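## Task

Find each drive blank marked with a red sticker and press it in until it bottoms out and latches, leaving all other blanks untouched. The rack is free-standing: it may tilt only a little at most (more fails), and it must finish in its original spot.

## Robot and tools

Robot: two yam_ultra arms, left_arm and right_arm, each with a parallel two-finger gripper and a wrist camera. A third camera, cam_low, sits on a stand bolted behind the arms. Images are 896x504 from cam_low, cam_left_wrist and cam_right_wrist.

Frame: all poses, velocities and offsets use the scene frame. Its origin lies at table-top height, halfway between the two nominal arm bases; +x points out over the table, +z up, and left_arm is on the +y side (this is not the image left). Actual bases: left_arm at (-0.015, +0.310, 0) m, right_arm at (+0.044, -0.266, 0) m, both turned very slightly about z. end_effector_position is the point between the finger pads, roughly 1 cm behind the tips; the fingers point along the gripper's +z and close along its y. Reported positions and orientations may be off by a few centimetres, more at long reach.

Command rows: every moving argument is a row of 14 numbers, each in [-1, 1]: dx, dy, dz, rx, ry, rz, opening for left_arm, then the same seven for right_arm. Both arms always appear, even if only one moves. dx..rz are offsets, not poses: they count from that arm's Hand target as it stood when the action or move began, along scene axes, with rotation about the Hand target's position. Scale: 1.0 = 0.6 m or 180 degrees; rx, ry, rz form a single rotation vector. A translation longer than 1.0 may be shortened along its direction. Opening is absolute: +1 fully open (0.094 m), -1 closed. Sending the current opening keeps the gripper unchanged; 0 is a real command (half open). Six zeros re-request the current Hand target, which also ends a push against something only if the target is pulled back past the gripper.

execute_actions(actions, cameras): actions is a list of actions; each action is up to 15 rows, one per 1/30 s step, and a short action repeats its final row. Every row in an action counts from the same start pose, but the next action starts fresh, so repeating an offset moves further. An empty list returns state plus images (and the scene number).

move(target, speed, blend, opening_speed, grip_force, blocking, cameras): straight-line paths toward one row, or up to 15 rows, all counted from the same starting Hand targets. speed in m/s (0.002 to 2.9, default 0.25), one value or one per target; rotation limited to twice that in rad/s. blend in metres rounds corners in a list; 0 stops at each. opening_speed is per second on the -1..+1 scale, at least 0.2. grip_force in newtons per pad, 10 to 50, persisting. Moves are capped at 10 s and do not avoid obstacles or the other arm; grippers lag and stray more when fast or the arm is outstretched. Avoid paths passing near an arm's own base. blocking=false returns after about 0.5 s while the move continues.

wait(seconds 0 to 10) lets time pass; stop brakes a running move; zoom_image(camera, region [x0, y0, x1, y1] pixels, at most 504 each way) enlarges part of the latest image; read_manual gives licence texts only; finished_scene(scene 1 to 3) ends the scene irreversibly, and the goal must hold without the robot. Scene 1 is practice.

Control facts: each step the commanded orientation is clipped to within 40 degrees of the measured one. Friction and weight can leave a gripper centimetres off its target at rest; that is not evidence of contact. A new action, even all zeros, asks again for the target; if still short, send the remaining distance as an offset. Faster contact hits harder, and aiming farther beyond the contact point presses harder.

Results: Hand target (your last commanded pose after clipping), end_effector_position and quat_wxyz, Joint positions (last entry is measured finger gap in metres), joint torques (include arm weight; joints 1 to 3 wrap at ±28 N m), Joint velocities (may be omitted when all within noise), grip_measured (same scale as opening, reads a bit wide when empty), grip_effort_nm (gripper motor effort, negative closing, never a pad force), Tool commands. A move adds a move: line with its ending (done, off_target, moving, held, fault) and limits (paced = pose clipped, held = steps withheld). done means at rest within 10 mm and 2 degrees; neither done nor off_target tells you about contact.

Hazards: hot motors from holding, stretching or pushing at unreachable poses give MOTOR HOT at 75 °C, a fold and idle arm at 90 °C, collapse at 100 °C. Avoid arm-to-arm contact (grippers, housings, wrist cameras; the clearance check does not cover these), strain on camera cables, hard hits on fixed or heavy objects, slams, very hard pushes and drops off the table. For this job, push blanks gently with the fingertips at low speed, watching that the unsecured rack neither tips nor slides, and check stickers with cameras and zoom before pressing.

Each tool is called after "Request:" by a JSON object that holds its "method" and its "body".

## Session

Request:
{"method": "execute_actions", "body": {"actions": []}}

Scene clock: 0.00 s.
left_arm: end_effector_position=(+0.2148, +0.3876, +0.0992) grip_measured=+1.000 grip_effort_nm=n/a end_effector_quat_wxyz=(+0.425, -0.238, +0.872, +0.040) | right_arm: end_effector_position=(+0.3073, -0.2564, +0.1244) grip_measured=+1.000 grip_effort_nm=n/a end_effector_quat_wxyz=(+0.536, -0.127, +0.834, -0.028)
Joint positions: left_arm=[0.294 0.568 0.32 -0.444 -0.068 -0.23 0.094] | right_arm=[-0.07 0.478 0.202 -0.166 -0.159 -0.278 0.094]
Joint velocities: within noise
Joint torques (N m): no reading
Heat: left arm: 22 °C; right arm: 23 °C.
Hand target: left_arm +0.2169, +0.3892, +0.1061; +0.434, -0.237, +0.868, +0.043 | right_arm +0.3069, -0.2552, +0.1264; +0.538, -0.126, +0.833, -0.025
Tool commands: left_gripper/opening=+1.0 right_gripper/opening=+1.0
camera_calibration:
cam_left_wrist: T_world_to_cam=[[0.436398, -0.89014, 0.131177, 0.237546], [-0.794399, -0.449638, -0.408358, 0.41944], [0.422478, 0.0739993, -0.903347, 0.0600707], [0, 0, 0, 1]] pos_world=[0.20416, 0.3956, 0.194386]
cam_right_wrist: T_world_to_cam=[[0.186611, -0.969601, 0.158272, -0.326526], [-0.744661, -0.244683, -0.620975, 0.281312], [0.640825, -0.00197793, -0.767685, -0.011278], [0, 0, 0, 1]] pos_world=[0.277643, -0.24779, 0.21771]

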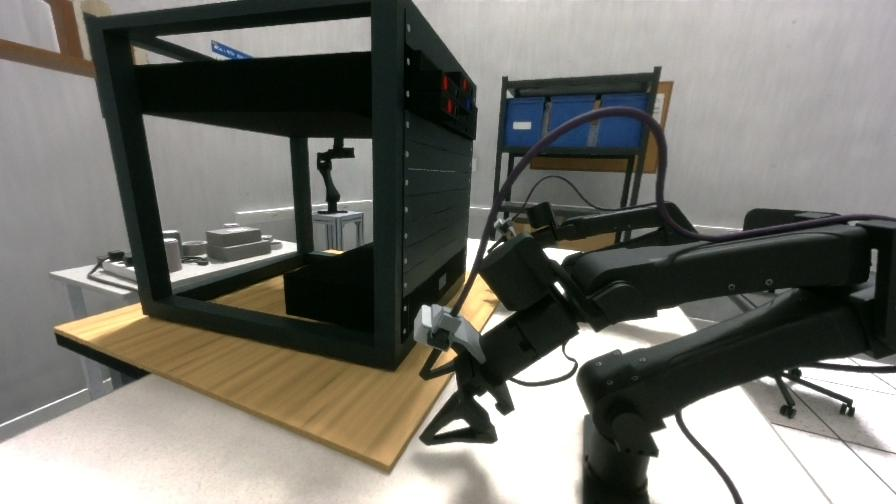

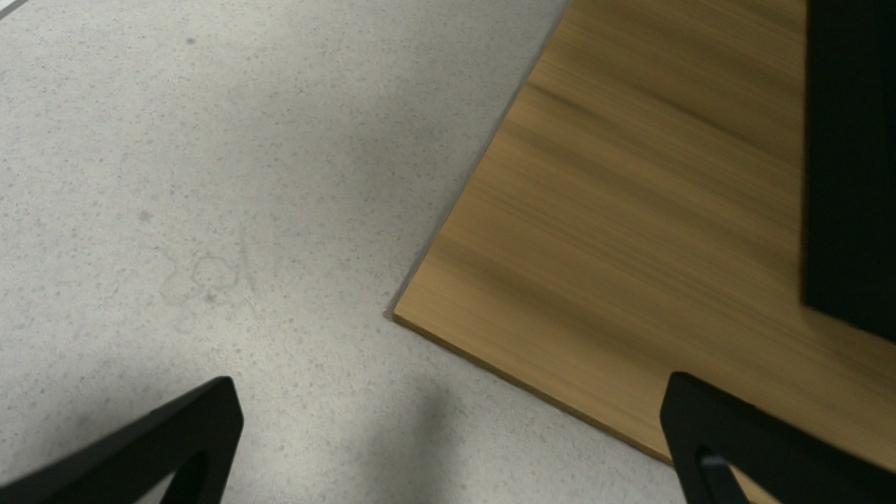

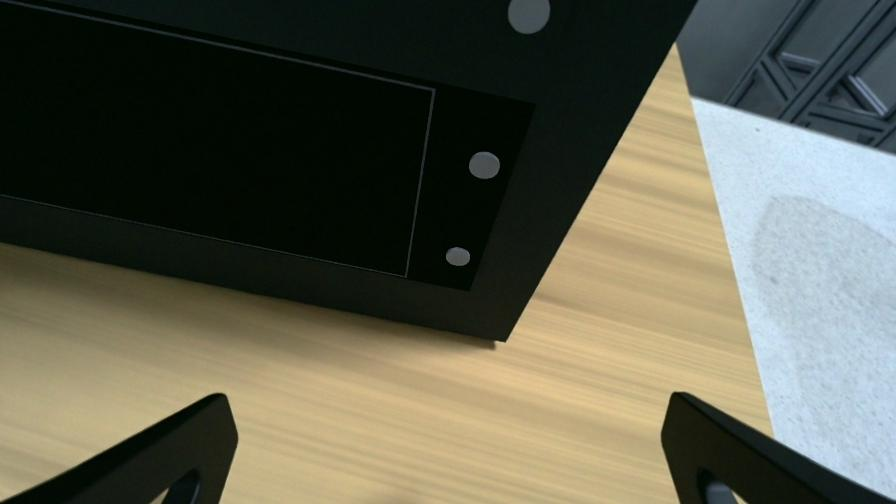

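Request:
{"method": "move", "body": {"target": [-0.028,-0.432,0.623,0.0897,-0.2007,-0.1295,-0.9,-0.145,0.142,0.59,0.0687,-0.1343,-0.046,-0.9], "speed": 0.35, "cameras": ["all"]}}

Request:
{"method": "zoom_image", "body": {"camera": "cam_low", "region": [390, 40, 490, 150]}}

Scene clock: 4.30 s.
left_arm: end_effector_position=(+0.1994, +0.1208, +0.4749) grip_measured=-0.898 grip_effort_nm=-0.10 end_effector_quat_wxyz=(+0.700, +0.026, +0.713, +0.006) | right_arm: end_effector_position=(+0.2193, -0.1630, +0.4737) grip_measured=-0.897 grip_effort_nm=-0.15 end_effector_quat_wxyz=(+0.707, -0.036, +0.706, -0.003)
Joint positions: left_arm=[-1.37 1.105 1.409 -0.398 -1.364 -0.047 0.005] | right_arm=[1.616 0.799 1.29 -0.527 1.561 -0.019 0.005]
Joint torques (N m): left_arm=[0.64 -3.47 4.45 1.78 -0.31 0.06] | right_arm=[-0.96 1.51 6.32 1.69 0.14 0.11]
Heat: left arm: 22 °C; right arm: 24 °C.
Hand target: left_arm +0.2001, +0.1300, +0.4799; +0.707, +0.000, +0.707, +0.000 | right_arm +0.2199, -0.1700, +0.4803; +0.707, +0.000, +0.707, +0.000
Off the commanded pose: left_arm 0.011 m, 3 deg | right_arm 0.010 m, 4 deg.
joint sent to its limit (right arm) — joint 5 (wrist yaw), upper limit. The joint targets still meet the commanded pose.
move: off_target (left_arm, right_arm)
camera_calibration:
cam_left_wrist: T_world_to_cam=[[-0.0377223, -0.997736, -0.0556746, 0.1537], [-0.452, 0.0667252, -0.889519, 0.538417], [0.89122, -0.00838978, -0.453494, 0.128493], [0, 0, 0, 1]] pos_world=[0.134647, 0.118504, 0.54576]
cam_right_wrist: T_world_to_cam=[[0.0631264, -0.997412, 0.0344242, -0.193556], [-0.428372, -0.0582335, -0.901724, 0.549517], [0.901395, 0.0421762, -0.430939, 0.103966], [0, 0, 0, 1]] pos_world=[0.153902, -0.16544, 0.546979]

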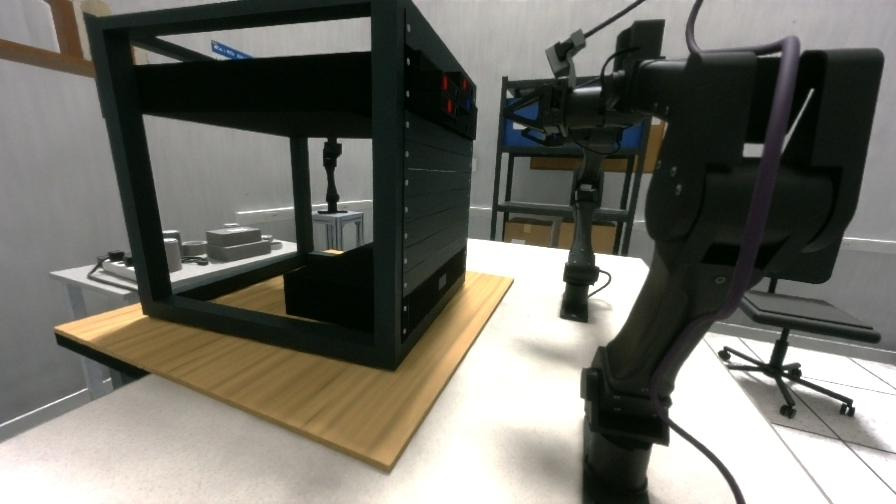

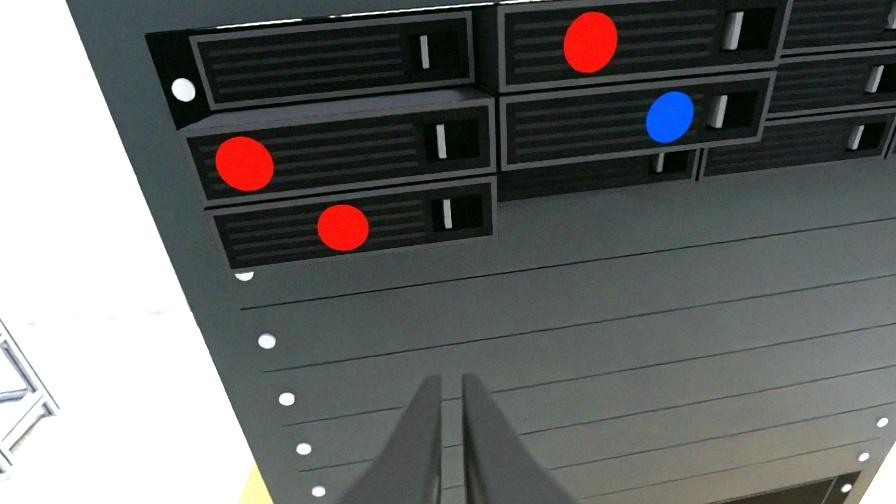

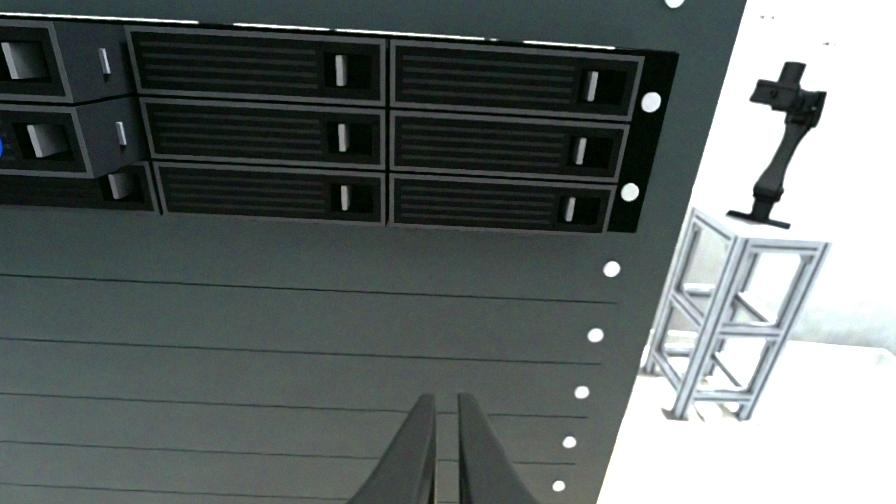

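Scaled by 4.582 from the camera's 896x504 image, which has a finer 1280x720 frame.

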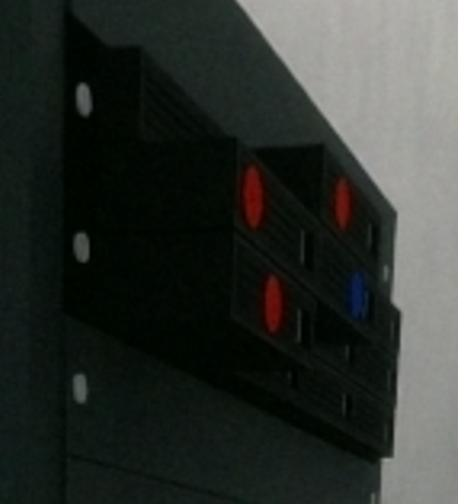

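Request:
{"method": "move", "body": {"target": [0.125,0.033,0.013,0,0,0.024,-0.9,0.0835,0.338,0.094,0.4882,0.1082,-0.0218,-0.9], "speed": 0.25, "cameras": ["all"]}}

Scene clock: 15.43 s.
left_arm: end_effector_position=(+0.2742, +0.1489, +0.4706) grip_measured=-0.898 grip_effort_nm=-0.10 end_effector_quat_wxyz=(+0.694, -0.006, +0.719, +0.049) | right_arm: end_effector_position=(+0.2670, +0.0336, +0.5461) grip_measured=-0.897 grip_effort_nm=-0.15 end_effector_quat_wxyz=(+0.389, +0.491, +0.584, +0.516)
Joint positions: left_arm=[-0.994 1.161 1.42 -0.33 -1.093 -0.001 0.005] | right_arm=[1.385 1.875 2.799 -1.311 1.122 1.975 0.005]
Joint torques (N m): left_arm=[0.5 -2.52 7.92 2.02 0.06 0.04] | right_arm=[-0.99 -6.09 4.38 1.15 0.14 0.08]
Heat: left arm: 23 °C; right arm: 25 °C.
Hand target: left_arm +0.2751, +0.1498, +0.4878; +0.707, -0.026, +0.707, +0.027 | right_arm +0.2700, +0.0328, +0.5368; +0.392, +0.510, +0.607, +0.466
Off the commanded pose: left_arm 0.017 m, 4 deg | right_arm 0.010 m, 7 deg.
move: off_target (left_arm, right_arm)
camera_calibration:
cam_left_wrist: T_world_to_cam=[[0.06542, -0.99521, -0.0726424, 0.163684], [-0.469597, 0.0335279, -0.882244, 0.572875], [0.880454, 0.091829, -0.465154, 0.0536391], [0, 0, 0, 1]] pos_world=[0.211085, 0.138767, 0.542257]
cam_right_wrist: T_world_to_cam=[[-0.16059, 0.0380496, -0.986288, 0.579306], [-0.60586, 0.785054, 0.128934, 0.102974], [0.779195, 0.618257, -0.103019, -0.0819617], [0, 0, 0, 1]] pos_world=[0.219283, -0.052209, 0.549642]

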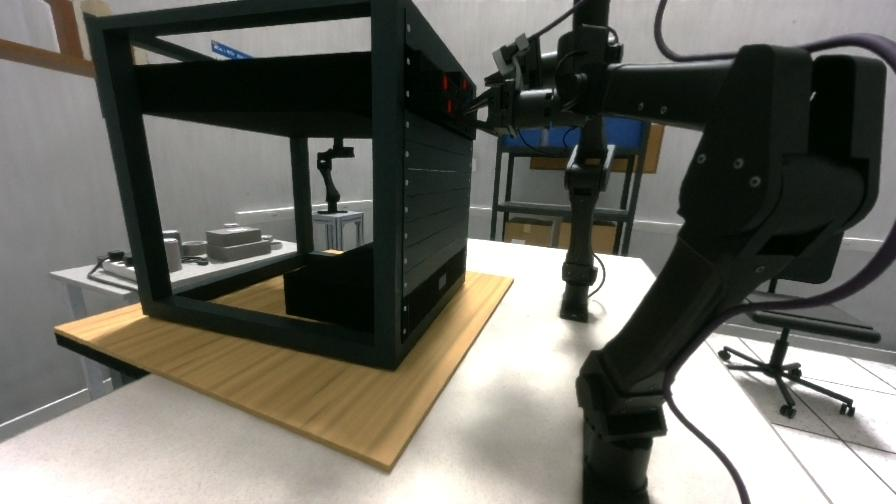

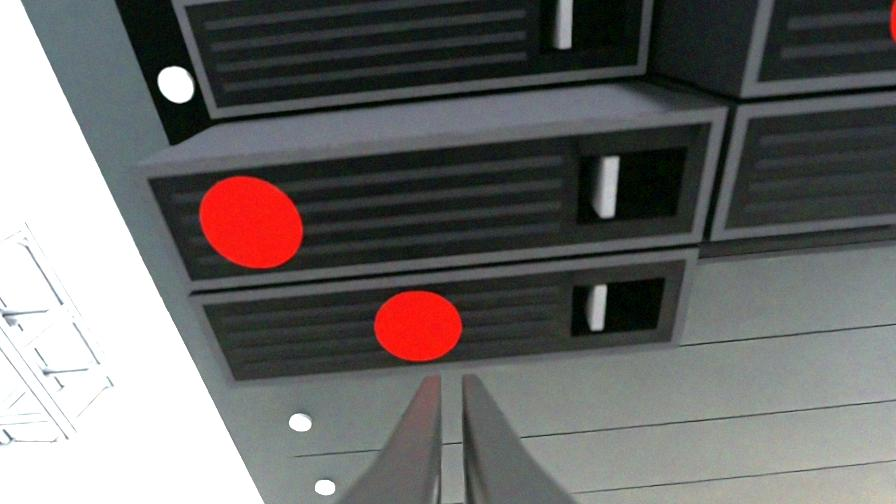

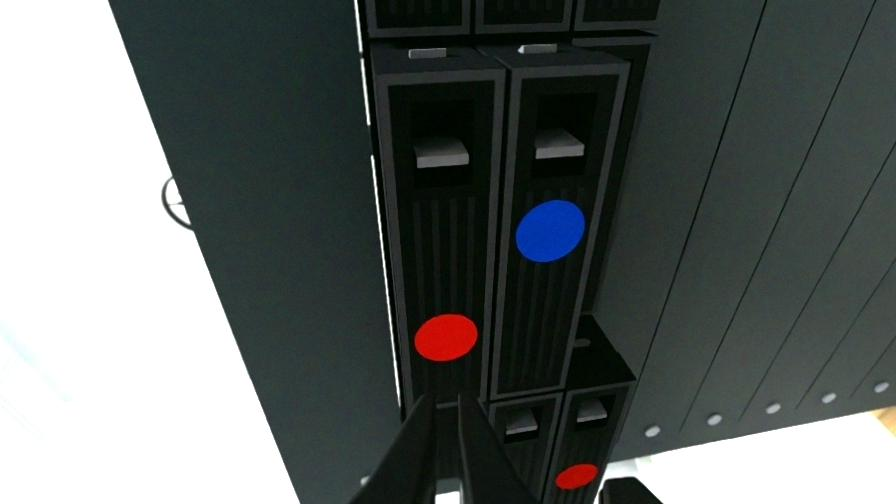

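Request:
{"method": "move", "body": {"target": [0,0,0.021,0,0,0,-0.9,0.033,0.003,0.004,0,0,0,-0.9], "speed": 0.06, "cameras": ["cam_left_wrist","cam_right_wrist"]}}

Scene clock: 18.13 s.
left_arm: end_effector_position=(+0.2746, +0.1480, +0.4911) grip_measured=-0.898 grip_effort_nm=-0.10 end_effector_quat_wxyz=(+0.703, -0.020, +0.711, +0.033) | right_arm: end_effector_position=(+0.2864, +0.0331, +0.5436) grip_measured=-0.897 grip_effort_nm=-0.15 end_effector_quat_wxyz=(+0.391, +0.493, +0.587, +0.509)
Joint positions: left_arm=[-0.994 1.188 1.494 -0.33 -1.091 -0.001 0.005] | right_arm=[1.315 1.911 2.852 -1.311 1.061 1.94 0.005]
Joint torques (N m): left_arm=[0.61 -2.44 7.68 1.55 0.07 0.04] | right_arm=[-0.87 -6.35 4.31 1.59 0.12 -0.14]
Heat: left arm: 23 °C; right arm: 25 °C.
Hand target: left_arm +0.2751, +0.1498, +0.5003; +0.707, -0.026, +0.707, +0.027 | right_arm +0.2898, +0.0346, +0.5392; +0.392, +0.510, +0.607, +0.466
Off the commanded pose: left_arm 0.009 m, 1 deg | right_arm 0.006 m, 6 deg.
elbow stopped short (right arm): the move would have taken joint 3 (elbow) straighter than the controller allows.
move: off_target (right_arm)
camera_calibration:
cam_left_wrist: T_world_to_cam=[[0.0652138, -0.997415, -0.0301869, 0.143842], [-0.44711, -0.00216189, -0.894476, 0.596258], [0.892098, 0.0718291, -0.446095, 0.0533613], [0, 0, 0, 1]] pos_world=[0.209609, 0.140927, 0.561485]
cam_right_wrist: T_world_to_cam=[[-0.170776, 0.0272924, -0.984932, 0.582588], [-0.59918, 0.790669, 0.1258, 0.114968], [0.782188, 0.611636, -0.118674, -0.0890842], [0, 0, 0, 1]] pos_world=[0.238059, -0.0523147, 0.548775]
Images, in order (width x height): cam_left_wrist 896x504, cam_right_wrist 896x504.

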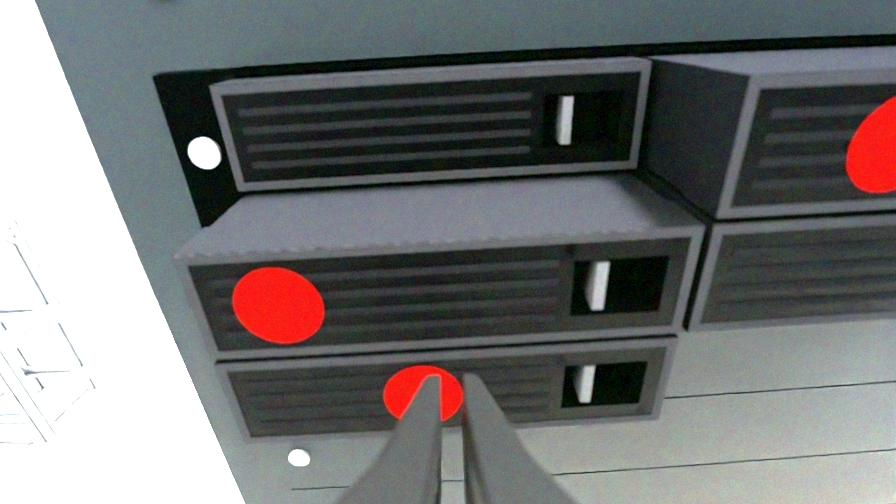

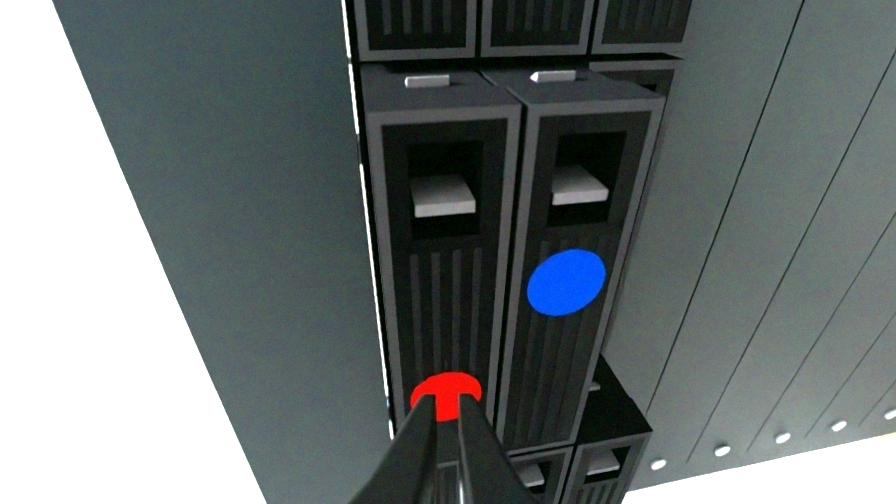

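Request:
{"method": "move", "body": {"target": [0.075,0.006,0,0,0,0,-0.9,-0.03,-0.036,0.01,0.012,-0.0543,0.0277,-0.9], "speed": 0.07, "cameras": ["cam_left_wrist","cam_right_wrist"]}}

Scene clock: 22.97 s.
left_arm: end_effector_position=(+0.3184, +0.1535, +0.4854) grip_measured=-0.898 grip_effort_nm=-0.10 end_effector_quat_wxyz=(+0.694, -0.013, +0.719, +0.042) | right_arm: end_effector_position=(+0.2741, +0.0161, +0.5400) grip_measured=-0.897 grip_effort_nm=-0.15 end_effector_quat_wxyz=(+0.411, +0.450, +0.591, +0.528)
Joint positions: left_arm=[-0.819 1.264 1.542 -0.332 -0.92 0 0.005] | right_arm=[1.337 1.53 2.151 -0.835 1.061 1.748 0.005]
Joint torques (N m): left_arm=[0.57 -3.26 7.82 2 0.09 0.03] | right_arm=[0.65 -6.98 3.63 2.21 0.12 -0.14]
Heat: left arm: 24 °C; right arm: 26 °C.
Hand target: left_arm +0.3201, +0.1535, +0.5004; +0.707, -0.026, +0.707, +0.027 | right_arm +0.2718, +0.0130, +0.5452; +0.412, +0.449, +0.585, +0.536
Off the commanded pose: left_arm 0.015 m, 3 deg | right_arm 0.006 m, 1 deg.
move: off_target (left_arm)
camera_calibration:
cam_left_wrist: T_world_to_cam=[[0.0672055, -0.99628, -0.0539446, 0.157014], [-0.468344, 0.0162396, -0.883397, 0.609381], [0.880986, 0.0846338, -0.46551, 0.0223145], [0, 0, 0, 1]] pos_world=[0.255189, 0.144645, 0.557183]
cam_right_wrist: T_world_to_cam=[[-0.0881086, -0.0131641, -0.996024, 0.56131], [-0.644861, 0.762856, 0.0469622, 0.177037], [0.759204, 0.646435, -0.0757032, -0.0869663], [0, 0, 0, 1]] pos_world=[0.229646, -0.0714468, 0.544181]
Images, in order (width x height): cam_left_wrist 896x504, cam_right_wrist 896x504.

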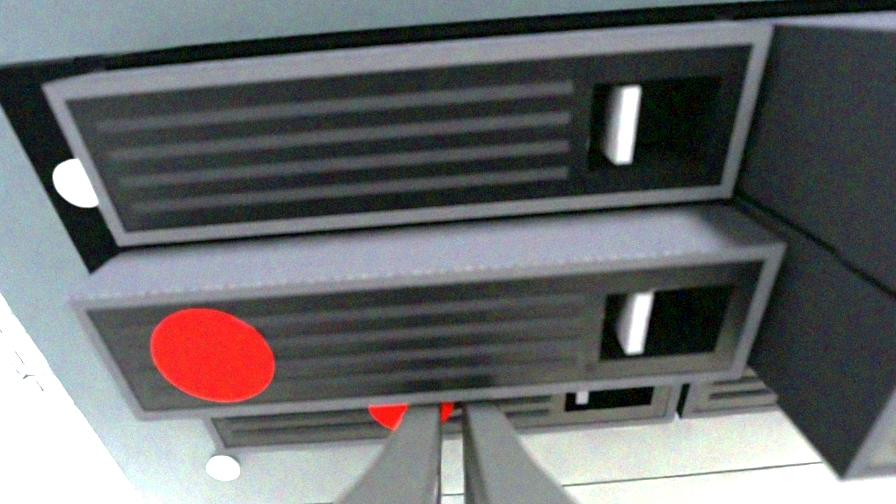

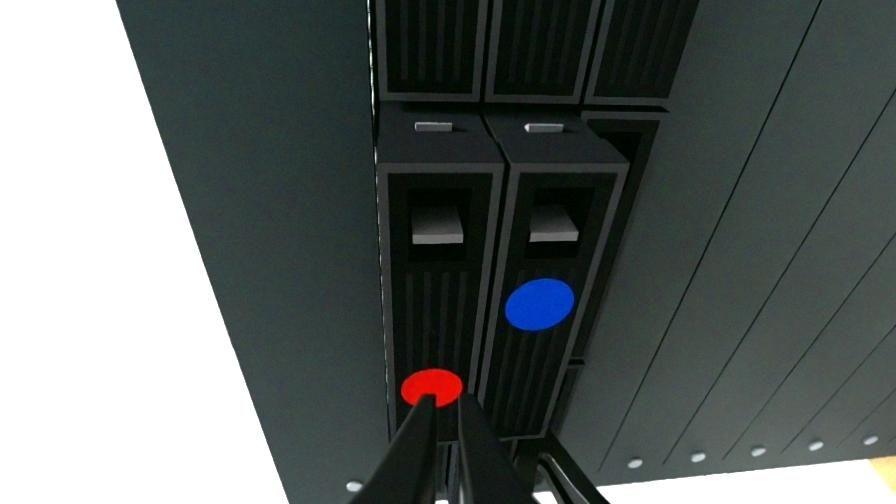

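Request:
{"method": "move", "body": {"target": [[-0.05,0,0.018,0,0,0,-0.9,0,0,0.03,0,0,0,-0.9],[-0.05,0,0.018,0,0,0,-0.9,0,0,0.01,0,0,0,-0.9]], "speed": 0.07, "cameras": ["cam_left_wrist","cam_right_wrist"]}}

Scene clock: 26.43 s.
left_arm: end_effector_position=(+0.2976, +0.1432, +0.5004) grip_measured=-0.898 grip_effort_nm=-0.10 end_effector_quat_wxyz=(+0.704, -0.018, +0.709, +0.025) | right_arm: end_effector_position=(+0.2743, +0.0173, +0.5496) grip_measured=-0.897 grip_effort_nm=-0.15 end_effector_quat_wxyz=(+0.411, +0.449, +0.586, +0.534)
Joint positions: left_arm=[-0.911 1.252 1.569 -0.33 -0.995 0 0.005] | right_arm=[1.337 1.555 2.208 -0.84 1.061 1.733 0.005]
Joint torques (N m): left_arm=[-0.58 -5.2 7.58 1.29 -0.2 0.03] | right_arm=[0.61 -7.08 3.63 1.9 0.1 -0.03]
Heat: left arm: 24 °C; right arm: 26 °C.
Hand target: left_arm +0.2901, +0.1534, +0.5112; +0.707, -0.026, +0.707, +0.027 | right_arm +0.2718, +0.0130, +0.5511; +0.412, +0.449, +0.585, +0.536
Off the commanded pose: left_arm 0.017 m, 1 deg | right_arm 0.005 m, 0 deg.
move: off_target (left_arm)
camera_calibration:
cam_left_wrist: T_world_to_cam=[[0.0511234, -0.998442, -0.022343, 0.138298], [-0.443545, -0.00265477, -0.896248, 0.614788], [0.894793, 0.0557294, -0.44299, 0.0372436], [0, 0, 0, 1]] pos_world=[0.232291, 0.137639, 0.570591]
cam_right_wrist: T_world_to_cam=[[-0.077678, -0.00142854, -0.996977, 0.568442], [-0.646502, 0.761319, 0.0492804, 0.175073], [0.758948, 0.648376, -0.0600613, -0.0956901], [0, 0, 0, 1]] pos_world=[0.229964, -0.0704308, 0.552349]
Images, in order (width x height): cam_left_wrist 896x504, cam_right_wrist 896x504.

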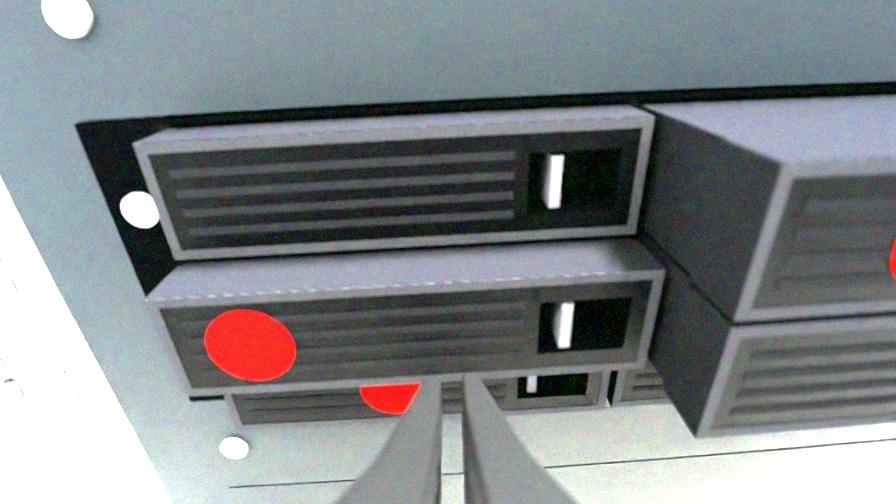

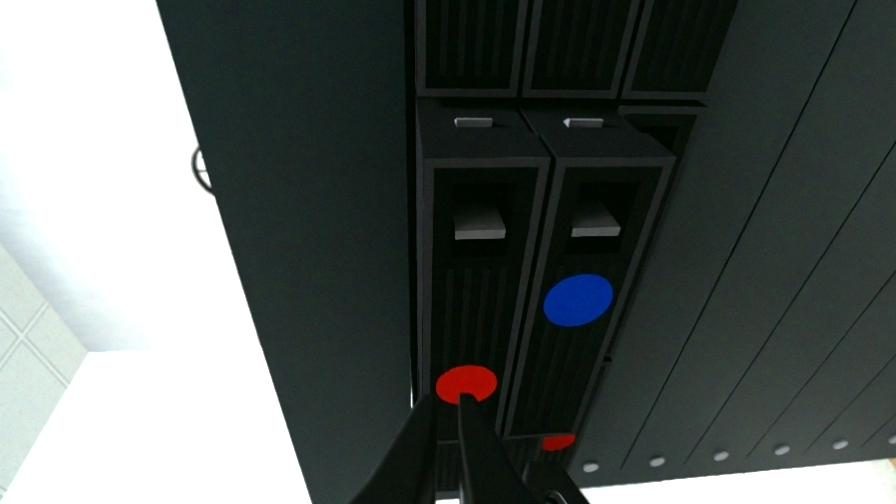

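Request:
{"method": "move", "body": {"target": [[0,0,0.015,0,0,0,-0.9,0,0,0.003,0,0,0,-0.9],[0.06,0.004,0.015,0,0,0,-0.9,0.05,0.004,0.005,0,0,0,-0.9]], "speed": 0.06, "cameras": ["cam_left_wrist","cam_right_wrist"]}}

Scene clock: 29.33 s.
left_arm: end_effector_position=(+0.3191, +0.1574, +0.5175) grip_measured=-0.898 grip_effort_nm=-0.10 end_effector_quat_wxyz=(+0.707, -0.030, +0.706, +0.030) | right_arm: end_effector_position=(+0.2985, +0.0142, +0.5469) grip_measured=-0.897 grip_effort_nm=-0.15 end_effector_quat_wxyz=(+0.410, +0.448, +0.594, +0.528)
Joint positions: left_arm=[-0.809 1.304 1.669 -0.361 -0.916 0.003 0.005] | right_arm=[1.237 1.568 2.221 -0.838 0.956 1.71 0.005]
Joint torques (N m): left_arm=[2.25 -2.26 7.56 1.52 0.29 -0.01] | right_arm=[-0.8 -4.96 5.98 2.29 0.02 -0.16]
Heat: left arm: 24 °C; right arm: 26 °C.
Hand target: left_arm +0.3262, +0.1559, +0.5201; +0.707, -0.026, +0.707, +0.027 | right_arm +0.3018, +0.0154, +0.5542; +0.412, +0.449, +0.585, +0.536
Off the commanded pose: left_arm 0.008 m, 1 deg | right_arm 0.008 m, 1 deg.
move: done
camera_calibration:
cam_left_wrist: T_world_to_cam=[[0.0756228, -0.997075, -0.0111162, 0.137927], [-0.433782, -0.022858, -0.900728, 0.642023], [0.897839, 0.0729376, -0.434241, 0.016515], [0, 0, 0, 1]] pos_world=[0.25324, 0.150994, 0.586993]
cam_right_wrist: T_world_to_cam=[[-0.089721, -0.0167918, -0.995825, 0.570787], [-0.649298, 0.75916, 0.0456987, 0.195998], [0.755224, 0.650687, -0.0790155, -0.100737], [0, 0, 0, 1]] pos_world=[0.254551, -0.0736607, 0.551488]
Images, in order (width x height): cam_left_wrist 896x504, cam_right_wrist 896x504.

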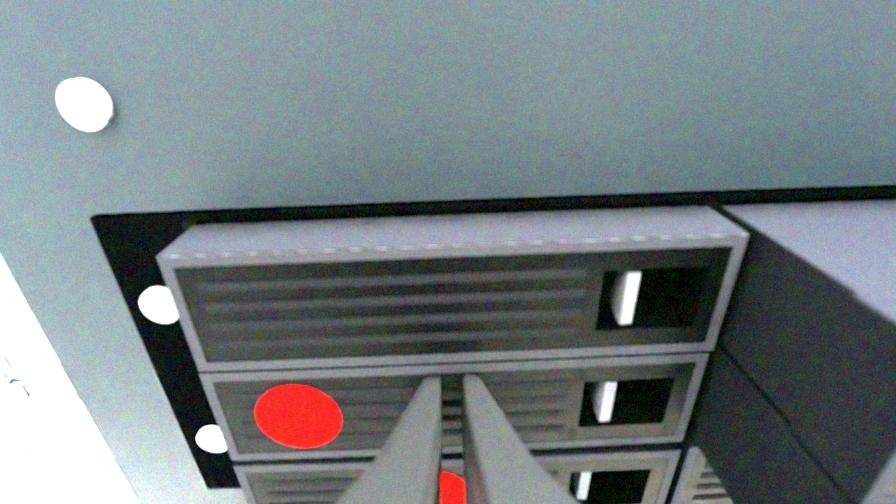

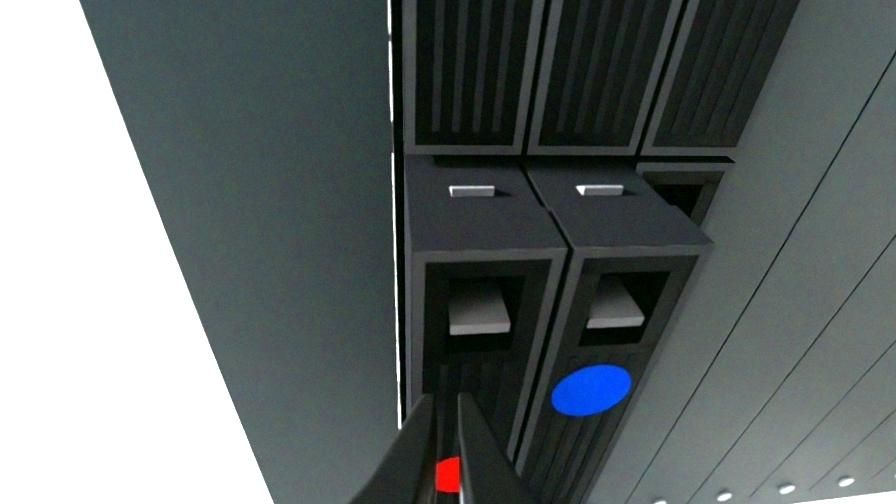

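Request:
{"method": "move", "body": {"target": [-0.035,0,-0.024,0,0,0,-0.9,0.035,0.002,0.002,0,0,0,-0.9], "speed": 0.05, "cameras": ["cam_left_wrist","cam_right_wrist"]}}

Scene clock: 31.33 s.
left_arm: end_effector_position=(+0.3103, +0.1494, +0.4989) grip_measured=-0.898 grip_effort_nm=-0.10 end_effector_quat_wxyz=(+0.698, -0.010, +0.715, +0.033) | right_arm: end_effector_position=(+0.3185, +0.0157, +0.5483) grip_measured=-0.897 grip_effort_nm=-0.15 end_effector_quat_wxyz=(+0.408, +0.448, +0.594, +0.529)
Joint positions: left_arm=[-0.85 1.269 1.592 -0.361 -0.933 0.003 0.005] | right_arm=[1.164 1.602 2.26 -0.827 0.881 1.693 0.005]
Joint torques (N m): left_arm=[-0.55 -5.56 4.67 1.86 -0.22 -0.03] | right_arm=[-0.87 -5.18 6.01 2.35 0.01 -0.16]
Heat: left arm: 24 °C; right arm: 27 °C.
Hand target: left_arm +0.3052, +0.1559, +0.5057; +0.707, -0.026, +0.707, +0.027 | right_arm +0.3228, +0.0166, +0.5554; +0.412, +0.449, +0.585, +0.536
Off the commanded pose: left_arm 0.011 m, 2 deg | right_arm 0.008 m, 1 deg.
move: off_target (left_arm)
camera_calibration:
cam_left_wrist: T_world_to_cam=[[0.0506151, -0.99775, -0.0439727, 0.154548], [-0.458003, 0.0159372, -0.888808, 0.61704], [0.887509, 0.0651267, -0.456165, 0.032348], [0, 0, 0, 1]] pos_world=[0.246074, 0.14226, 0.569982]
cam_right_wrist: T_world_to_cam=[[-0.0919848, -0.0141489, -0.99566, 0.574548], [-0.651152, 0.757338, 0.049395, 0.206396], [0.753352, 0.65287, -0.0788767, -0.116289], [0, 0, 0, 1]] pos_world=[0.274851, -0.0722604, 0.552687]
Images, in order (width x height): cam_left_wrist 896x504, cam_right_wrist 896x504.

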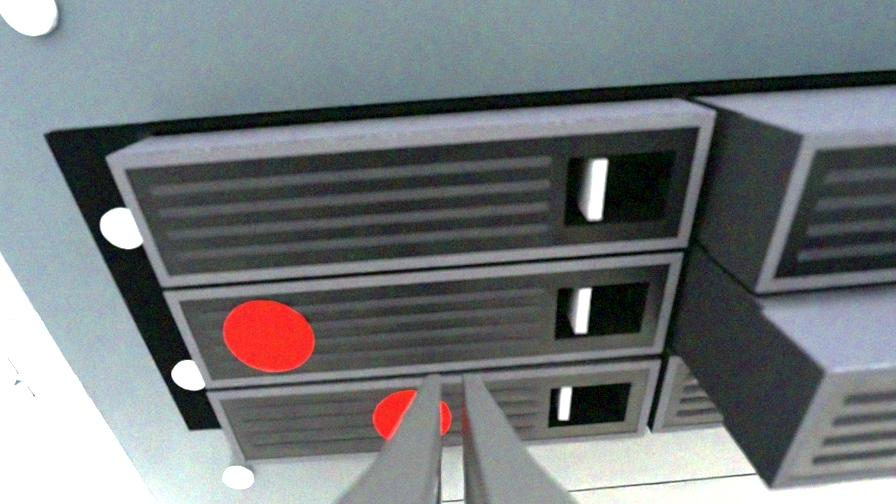

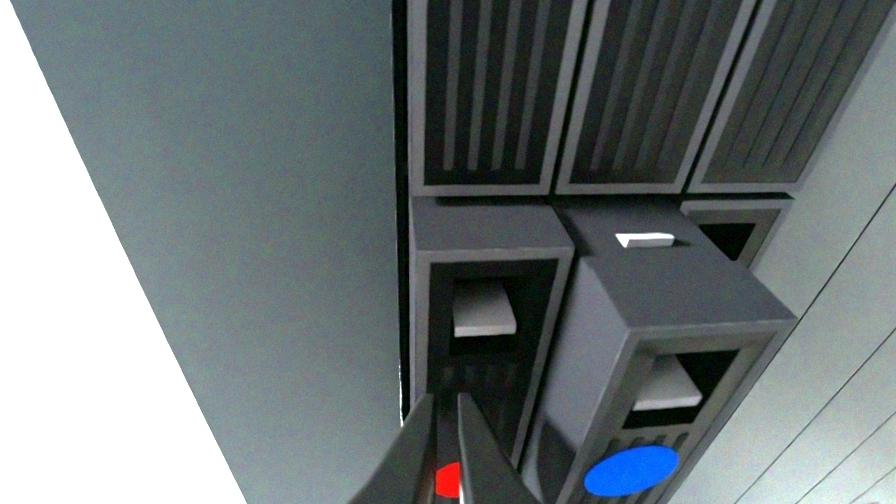

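Request:
{"method": "move", "body": {"target": [0.055,0.003,0.012,0,0,0,-0.9,0.03,0.002,-0.001,0,0,0,-0.9], "speed": 0.05, "cameras": ["cam_left_wrist","cam_right_wrist"]}}

Scene clock: 33.43 s.
left_arm: end_effector_position=(+0.3199, +0.1591, +0.4994) grip_measured=-0.898 grip_effort_nm=-0.10 end_effector_quat_wxyz=(+0.693, -0.010, +0.720, +0.041) | right_arm: end_effector_position=(+0.3353, +0.0167, +0.5483) grip_measured=-0.897 grip_effort_nm=-0.15 end_effector_quat_wxyz=(+0.406, +0.449, +0.593, +0.530)
Joint positions: left_arm=[-0.794 1.282 1.624 -0.401 -0.889 0 0.005] | right_arm=[1.106 1.63 2.284 -0.814 0.823 1.682 0.005]
Joint torques (N m): left_arm=[4.75 -0.38 8.28 2.37 0.4 0.01] | right_arm=[-1.21 -5.31 6.04 2.4 -0.01 -0.17]
Heat: left arm: 25 °C; right arm: 27 °C.
Hand target: left_arm +0.3382, +0.1576, +0.5128; +0.707, -0.026, +0.707, +0.027 | right_arm +0.3409, +0.0177, +0.5548; +0.412, +0.449, +0.585, +0.536
Off the commanded pose: left_arm 0.023 m, 3 deg | right_arm 0.009 m, 1 deg.
move: off_target (left_arm)
camera_calibration:
cam_left_wrist: T_world_to_cam=[[0.0607658, -0.99654, -0.0567033, 0.166726], [-0.472328, 0.0213374, -0.881165, 0.621739], [0.879326, 0.0803272, -0.469397, 0.0302036], [0, 0, 0, 1]] pos_world=[0.256975, 0.150456, 0.571486]
cam_right_wrist: T_world_to_cam=[[-0.0929913, -0.0104073, -0.995613, 0.576447], [-0.651843, 0.756501, 0.052975, 0.214889], [0.752631, 0.653909, -0.077132, -0.130306], [0, 0, 0, 1]] pos_world=[0.291751, -0.0713561, 0.552484]
Images, in order (width x height): cam_left_wrist 896x504, cam_right_wrist 896x504.

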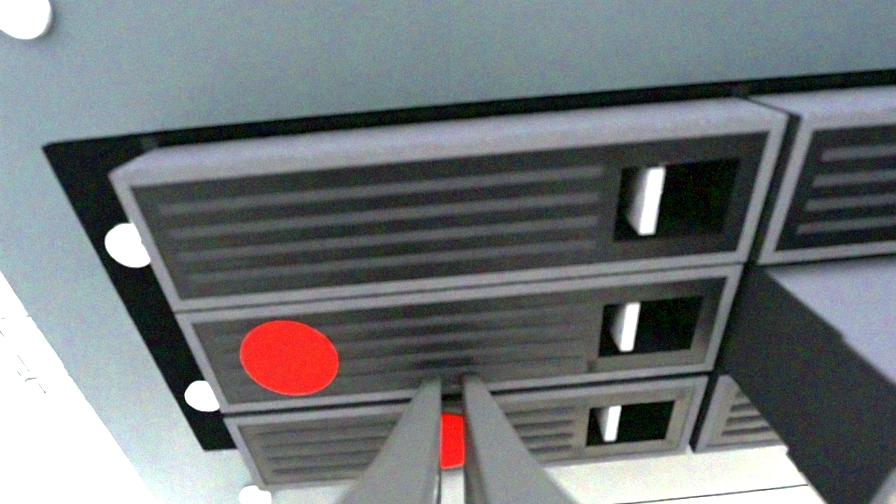

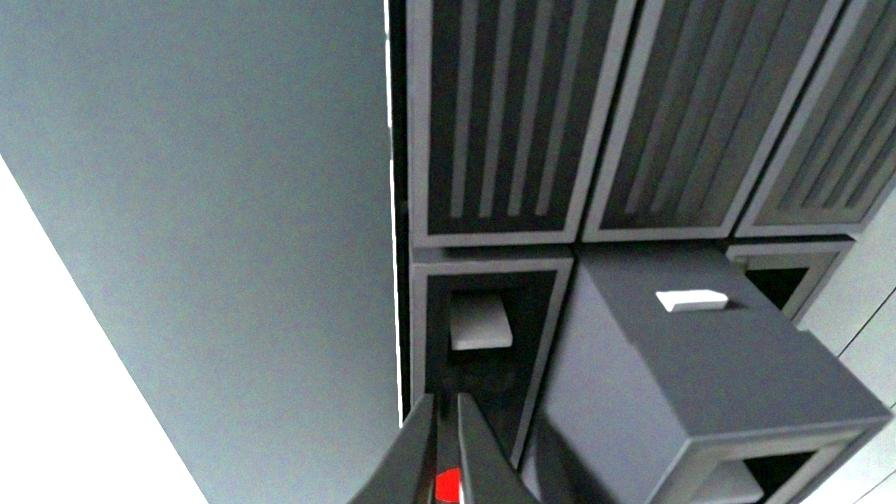

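Request:
{"method": "move", "body": {"target": [0.015,0,0.0,0,0,0,-0.9,0.018,0.001,0,0,0,0,-0.9], "speed": 0.04, "cameras": ["cam_left_wrist","cam_right_wrist"]}}

Scene clock: 35.67 s.
left_arm: end_effector_position=(+0.3230, +0.1564, +0.4963) grip_measured=-0.898 grip_effort_nm=-0.10 end_effector_quat_wxyz=(+0.687, +0.001, +0.725, +0.037) | right_arm: end_effector_position=(+0.3379, +0.0170, +0.5502) grip_measured=-0.898 grip_effort_nm=-0.11 end_effector_quat_wxyz=(+0.402, +0.446, +0.595, +0.534)
Joint positions: left_arm=[-0.782 1.289 1.633 -0.424 -0.855 -0.005 0.005] | right_arm=[1.092 1.634 2.297 -0.815 0.795 1.678 0.005]
Joint torques (N m): left_arm=[5.9 0.58 8.23 2.68 0.29 0] | right_arm=[-3.12 -4.25 6.34 2.49 -0.06 -0.2]
Heat: left arm: 25 °C; right arm: 28 °C.
Hand target: left_arm +0.3472, +0.1576, +0.5129; +0.707, -0.026, +0.707, +0.027 | right_arm +0.3516, +0.0184, +0.5548; +0.412, +0.449, +0.585, +0.536
Off the commanded pose: left_arm 0.029 m, 5 deg | right_arm 0.015 m, 2 deg.
move: off_target (left_arm, right_arm)
camera_calibration:
cam_left_wrist: T_world_to_cam=[[0.0390081, -0.997041, -0.0662405, 0.175478], [-0.485416, 0.0390356, -0.873412, 0.618056], [0.873413, 0.0662243, -0.482457, 0.0367999], [0, 0, 0, 1]] pos_world=[0.261027, 0.148395, 0.569195]
cam_right_wrist: T_world_to_cam=[[-0.092392, -0.00836172, -0.995688, 0.57839], [-0.661856, 0.747601, 0.0551367, 0.218515], [0.743916, 0.664096, -0.0746066, -0.130937], [0, 0, 0, 1]] pos_world=[0.29547, -0.0715715, 0.554078]
Images, in order (width x height): cam_left_wrist 896x504, cam_right_wrist 896x504.

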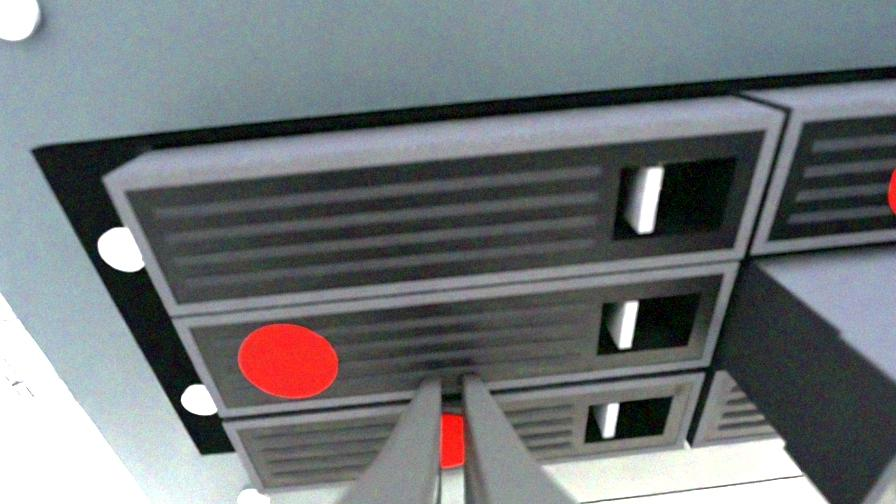

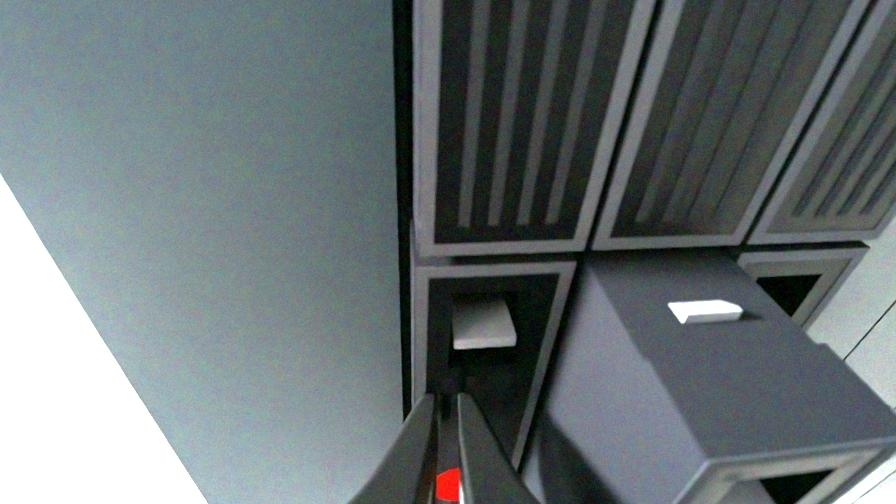

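Request:
{"method": "move", "body": {"target": [-0.06,0,-0.03,0,0,0,-0.9,0.018,0.0,0,0,0,0,-0.9], "speed": 0.05, "cameras": ["cam_left_wrist","cam_right_wrist","cam_low"]}}

Request:
{"method": "zoom_image", "body": {"camera": "cam_left_wrist", "region": [400, 0, 890, 450]}}

Scene clock: 38.03 s.
left_arm: end_effector_position=(+0.3161, +0.1515, +0.4825) grip_measured=-0.898 grip_effort_nm=-0.10 end_effector_quat_wxyz=(+0.691, -0.002, +0.722, +0.041) | right_arm: end_effector_position=(+0.3387, +0.0170, +0.5504) grip_measured=-0.898 grip_effort_nm=-0.10 end_effector_quat_wxyz=(+0.393, +0.438, +0.605, +0.536)
Joint positions: left_arm=[-0.824 1.255 1.534 -0.346 -0.907 0.003 0.005] | right_arm=[1.074 1.634 2.312 -0.837 0.749 1.673 0.005]
Joint torques (N m): left_arm=[-0.62 -5.68 4.82 2.19 -0.25 -0.05] | right_arm=[-4.74 -3.02 5.96 2.84 0.06 -0.21]
Heat: left arm: 26 °C; right arm: 29 °C.
Hand target: left_arm +0.3111, +0.1577, +0.4949; +0.707, -0.026, +0.707, +0.027 | right_arm +0.3624, +0.0184, +0.5548; +0.412, +0.449, +0.585, +0.536
Off the commanded pose: left_arm 0.015 m, 4 deg | right_arm 0.024 m, 3 deg.
move: off_target (left_arm, right_arm)
camera_calibration:
cam_left_wrist: T_world_to_cam=[[0.0493657, -0.996566, -0.0664743, 0.166758], [-0.47598, 0.035038, -0.878758, 0.603148], [0.878069, 0.075021, -0.472616, 0.0289282], [0, 0, 0, 1]] pos_world=[0.253453, 0.142882, 0.554778]
cam_right_wrist: T_world_to_cam=[[-0.0998932, -0.0174735, -0.994845, 0.580924], [-0.682704, 0.728565, 0.0557543, 0.226089], [0.723835, 0.684753, -0.0847079, -0.119525], [0, 0, 0, 1]] pos_world=[0.298898, -0.0727249, 0.555199]

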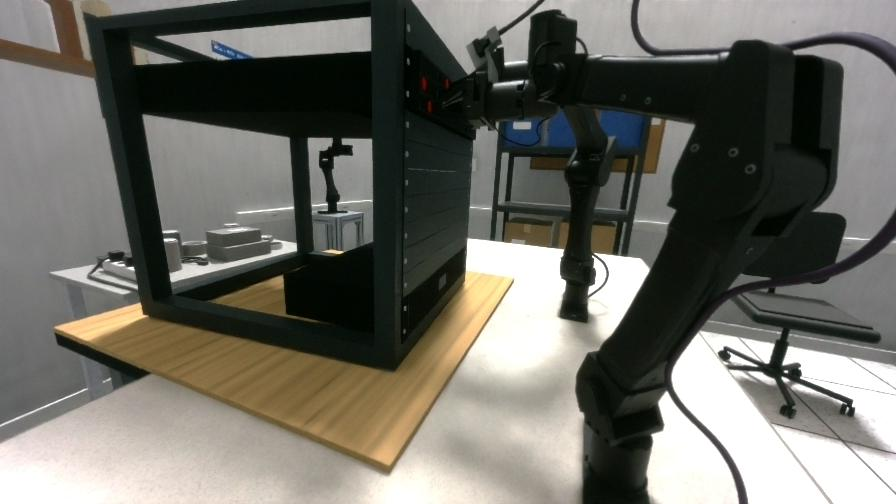

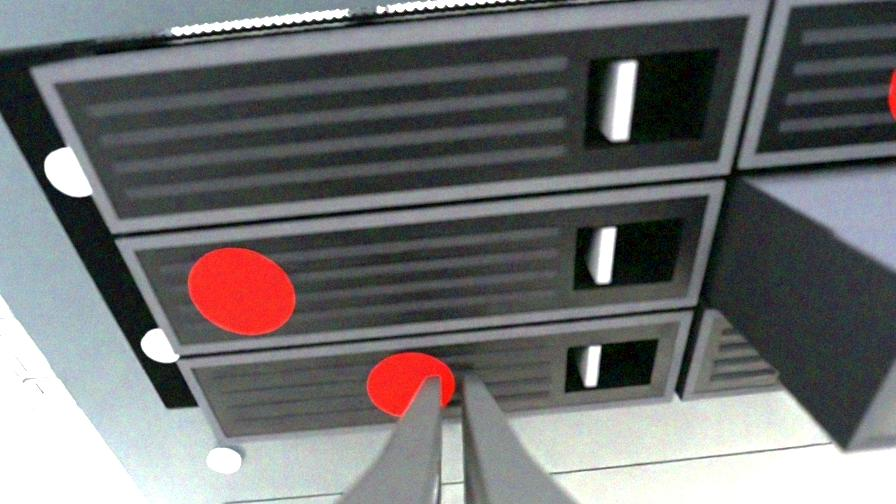

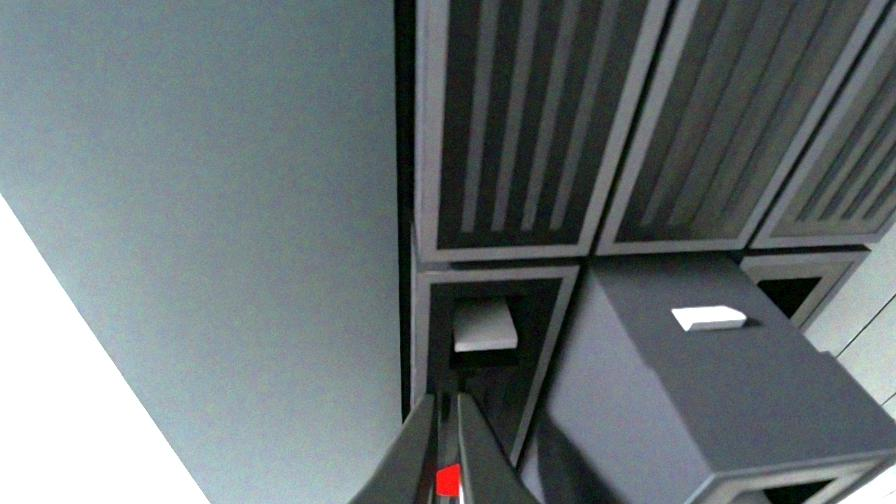

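Scaled by 1.029 from the camera's 896x504 image, which has a finer 1280x720 frame.

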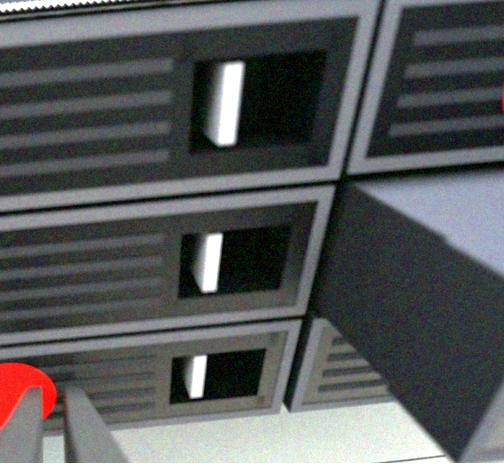

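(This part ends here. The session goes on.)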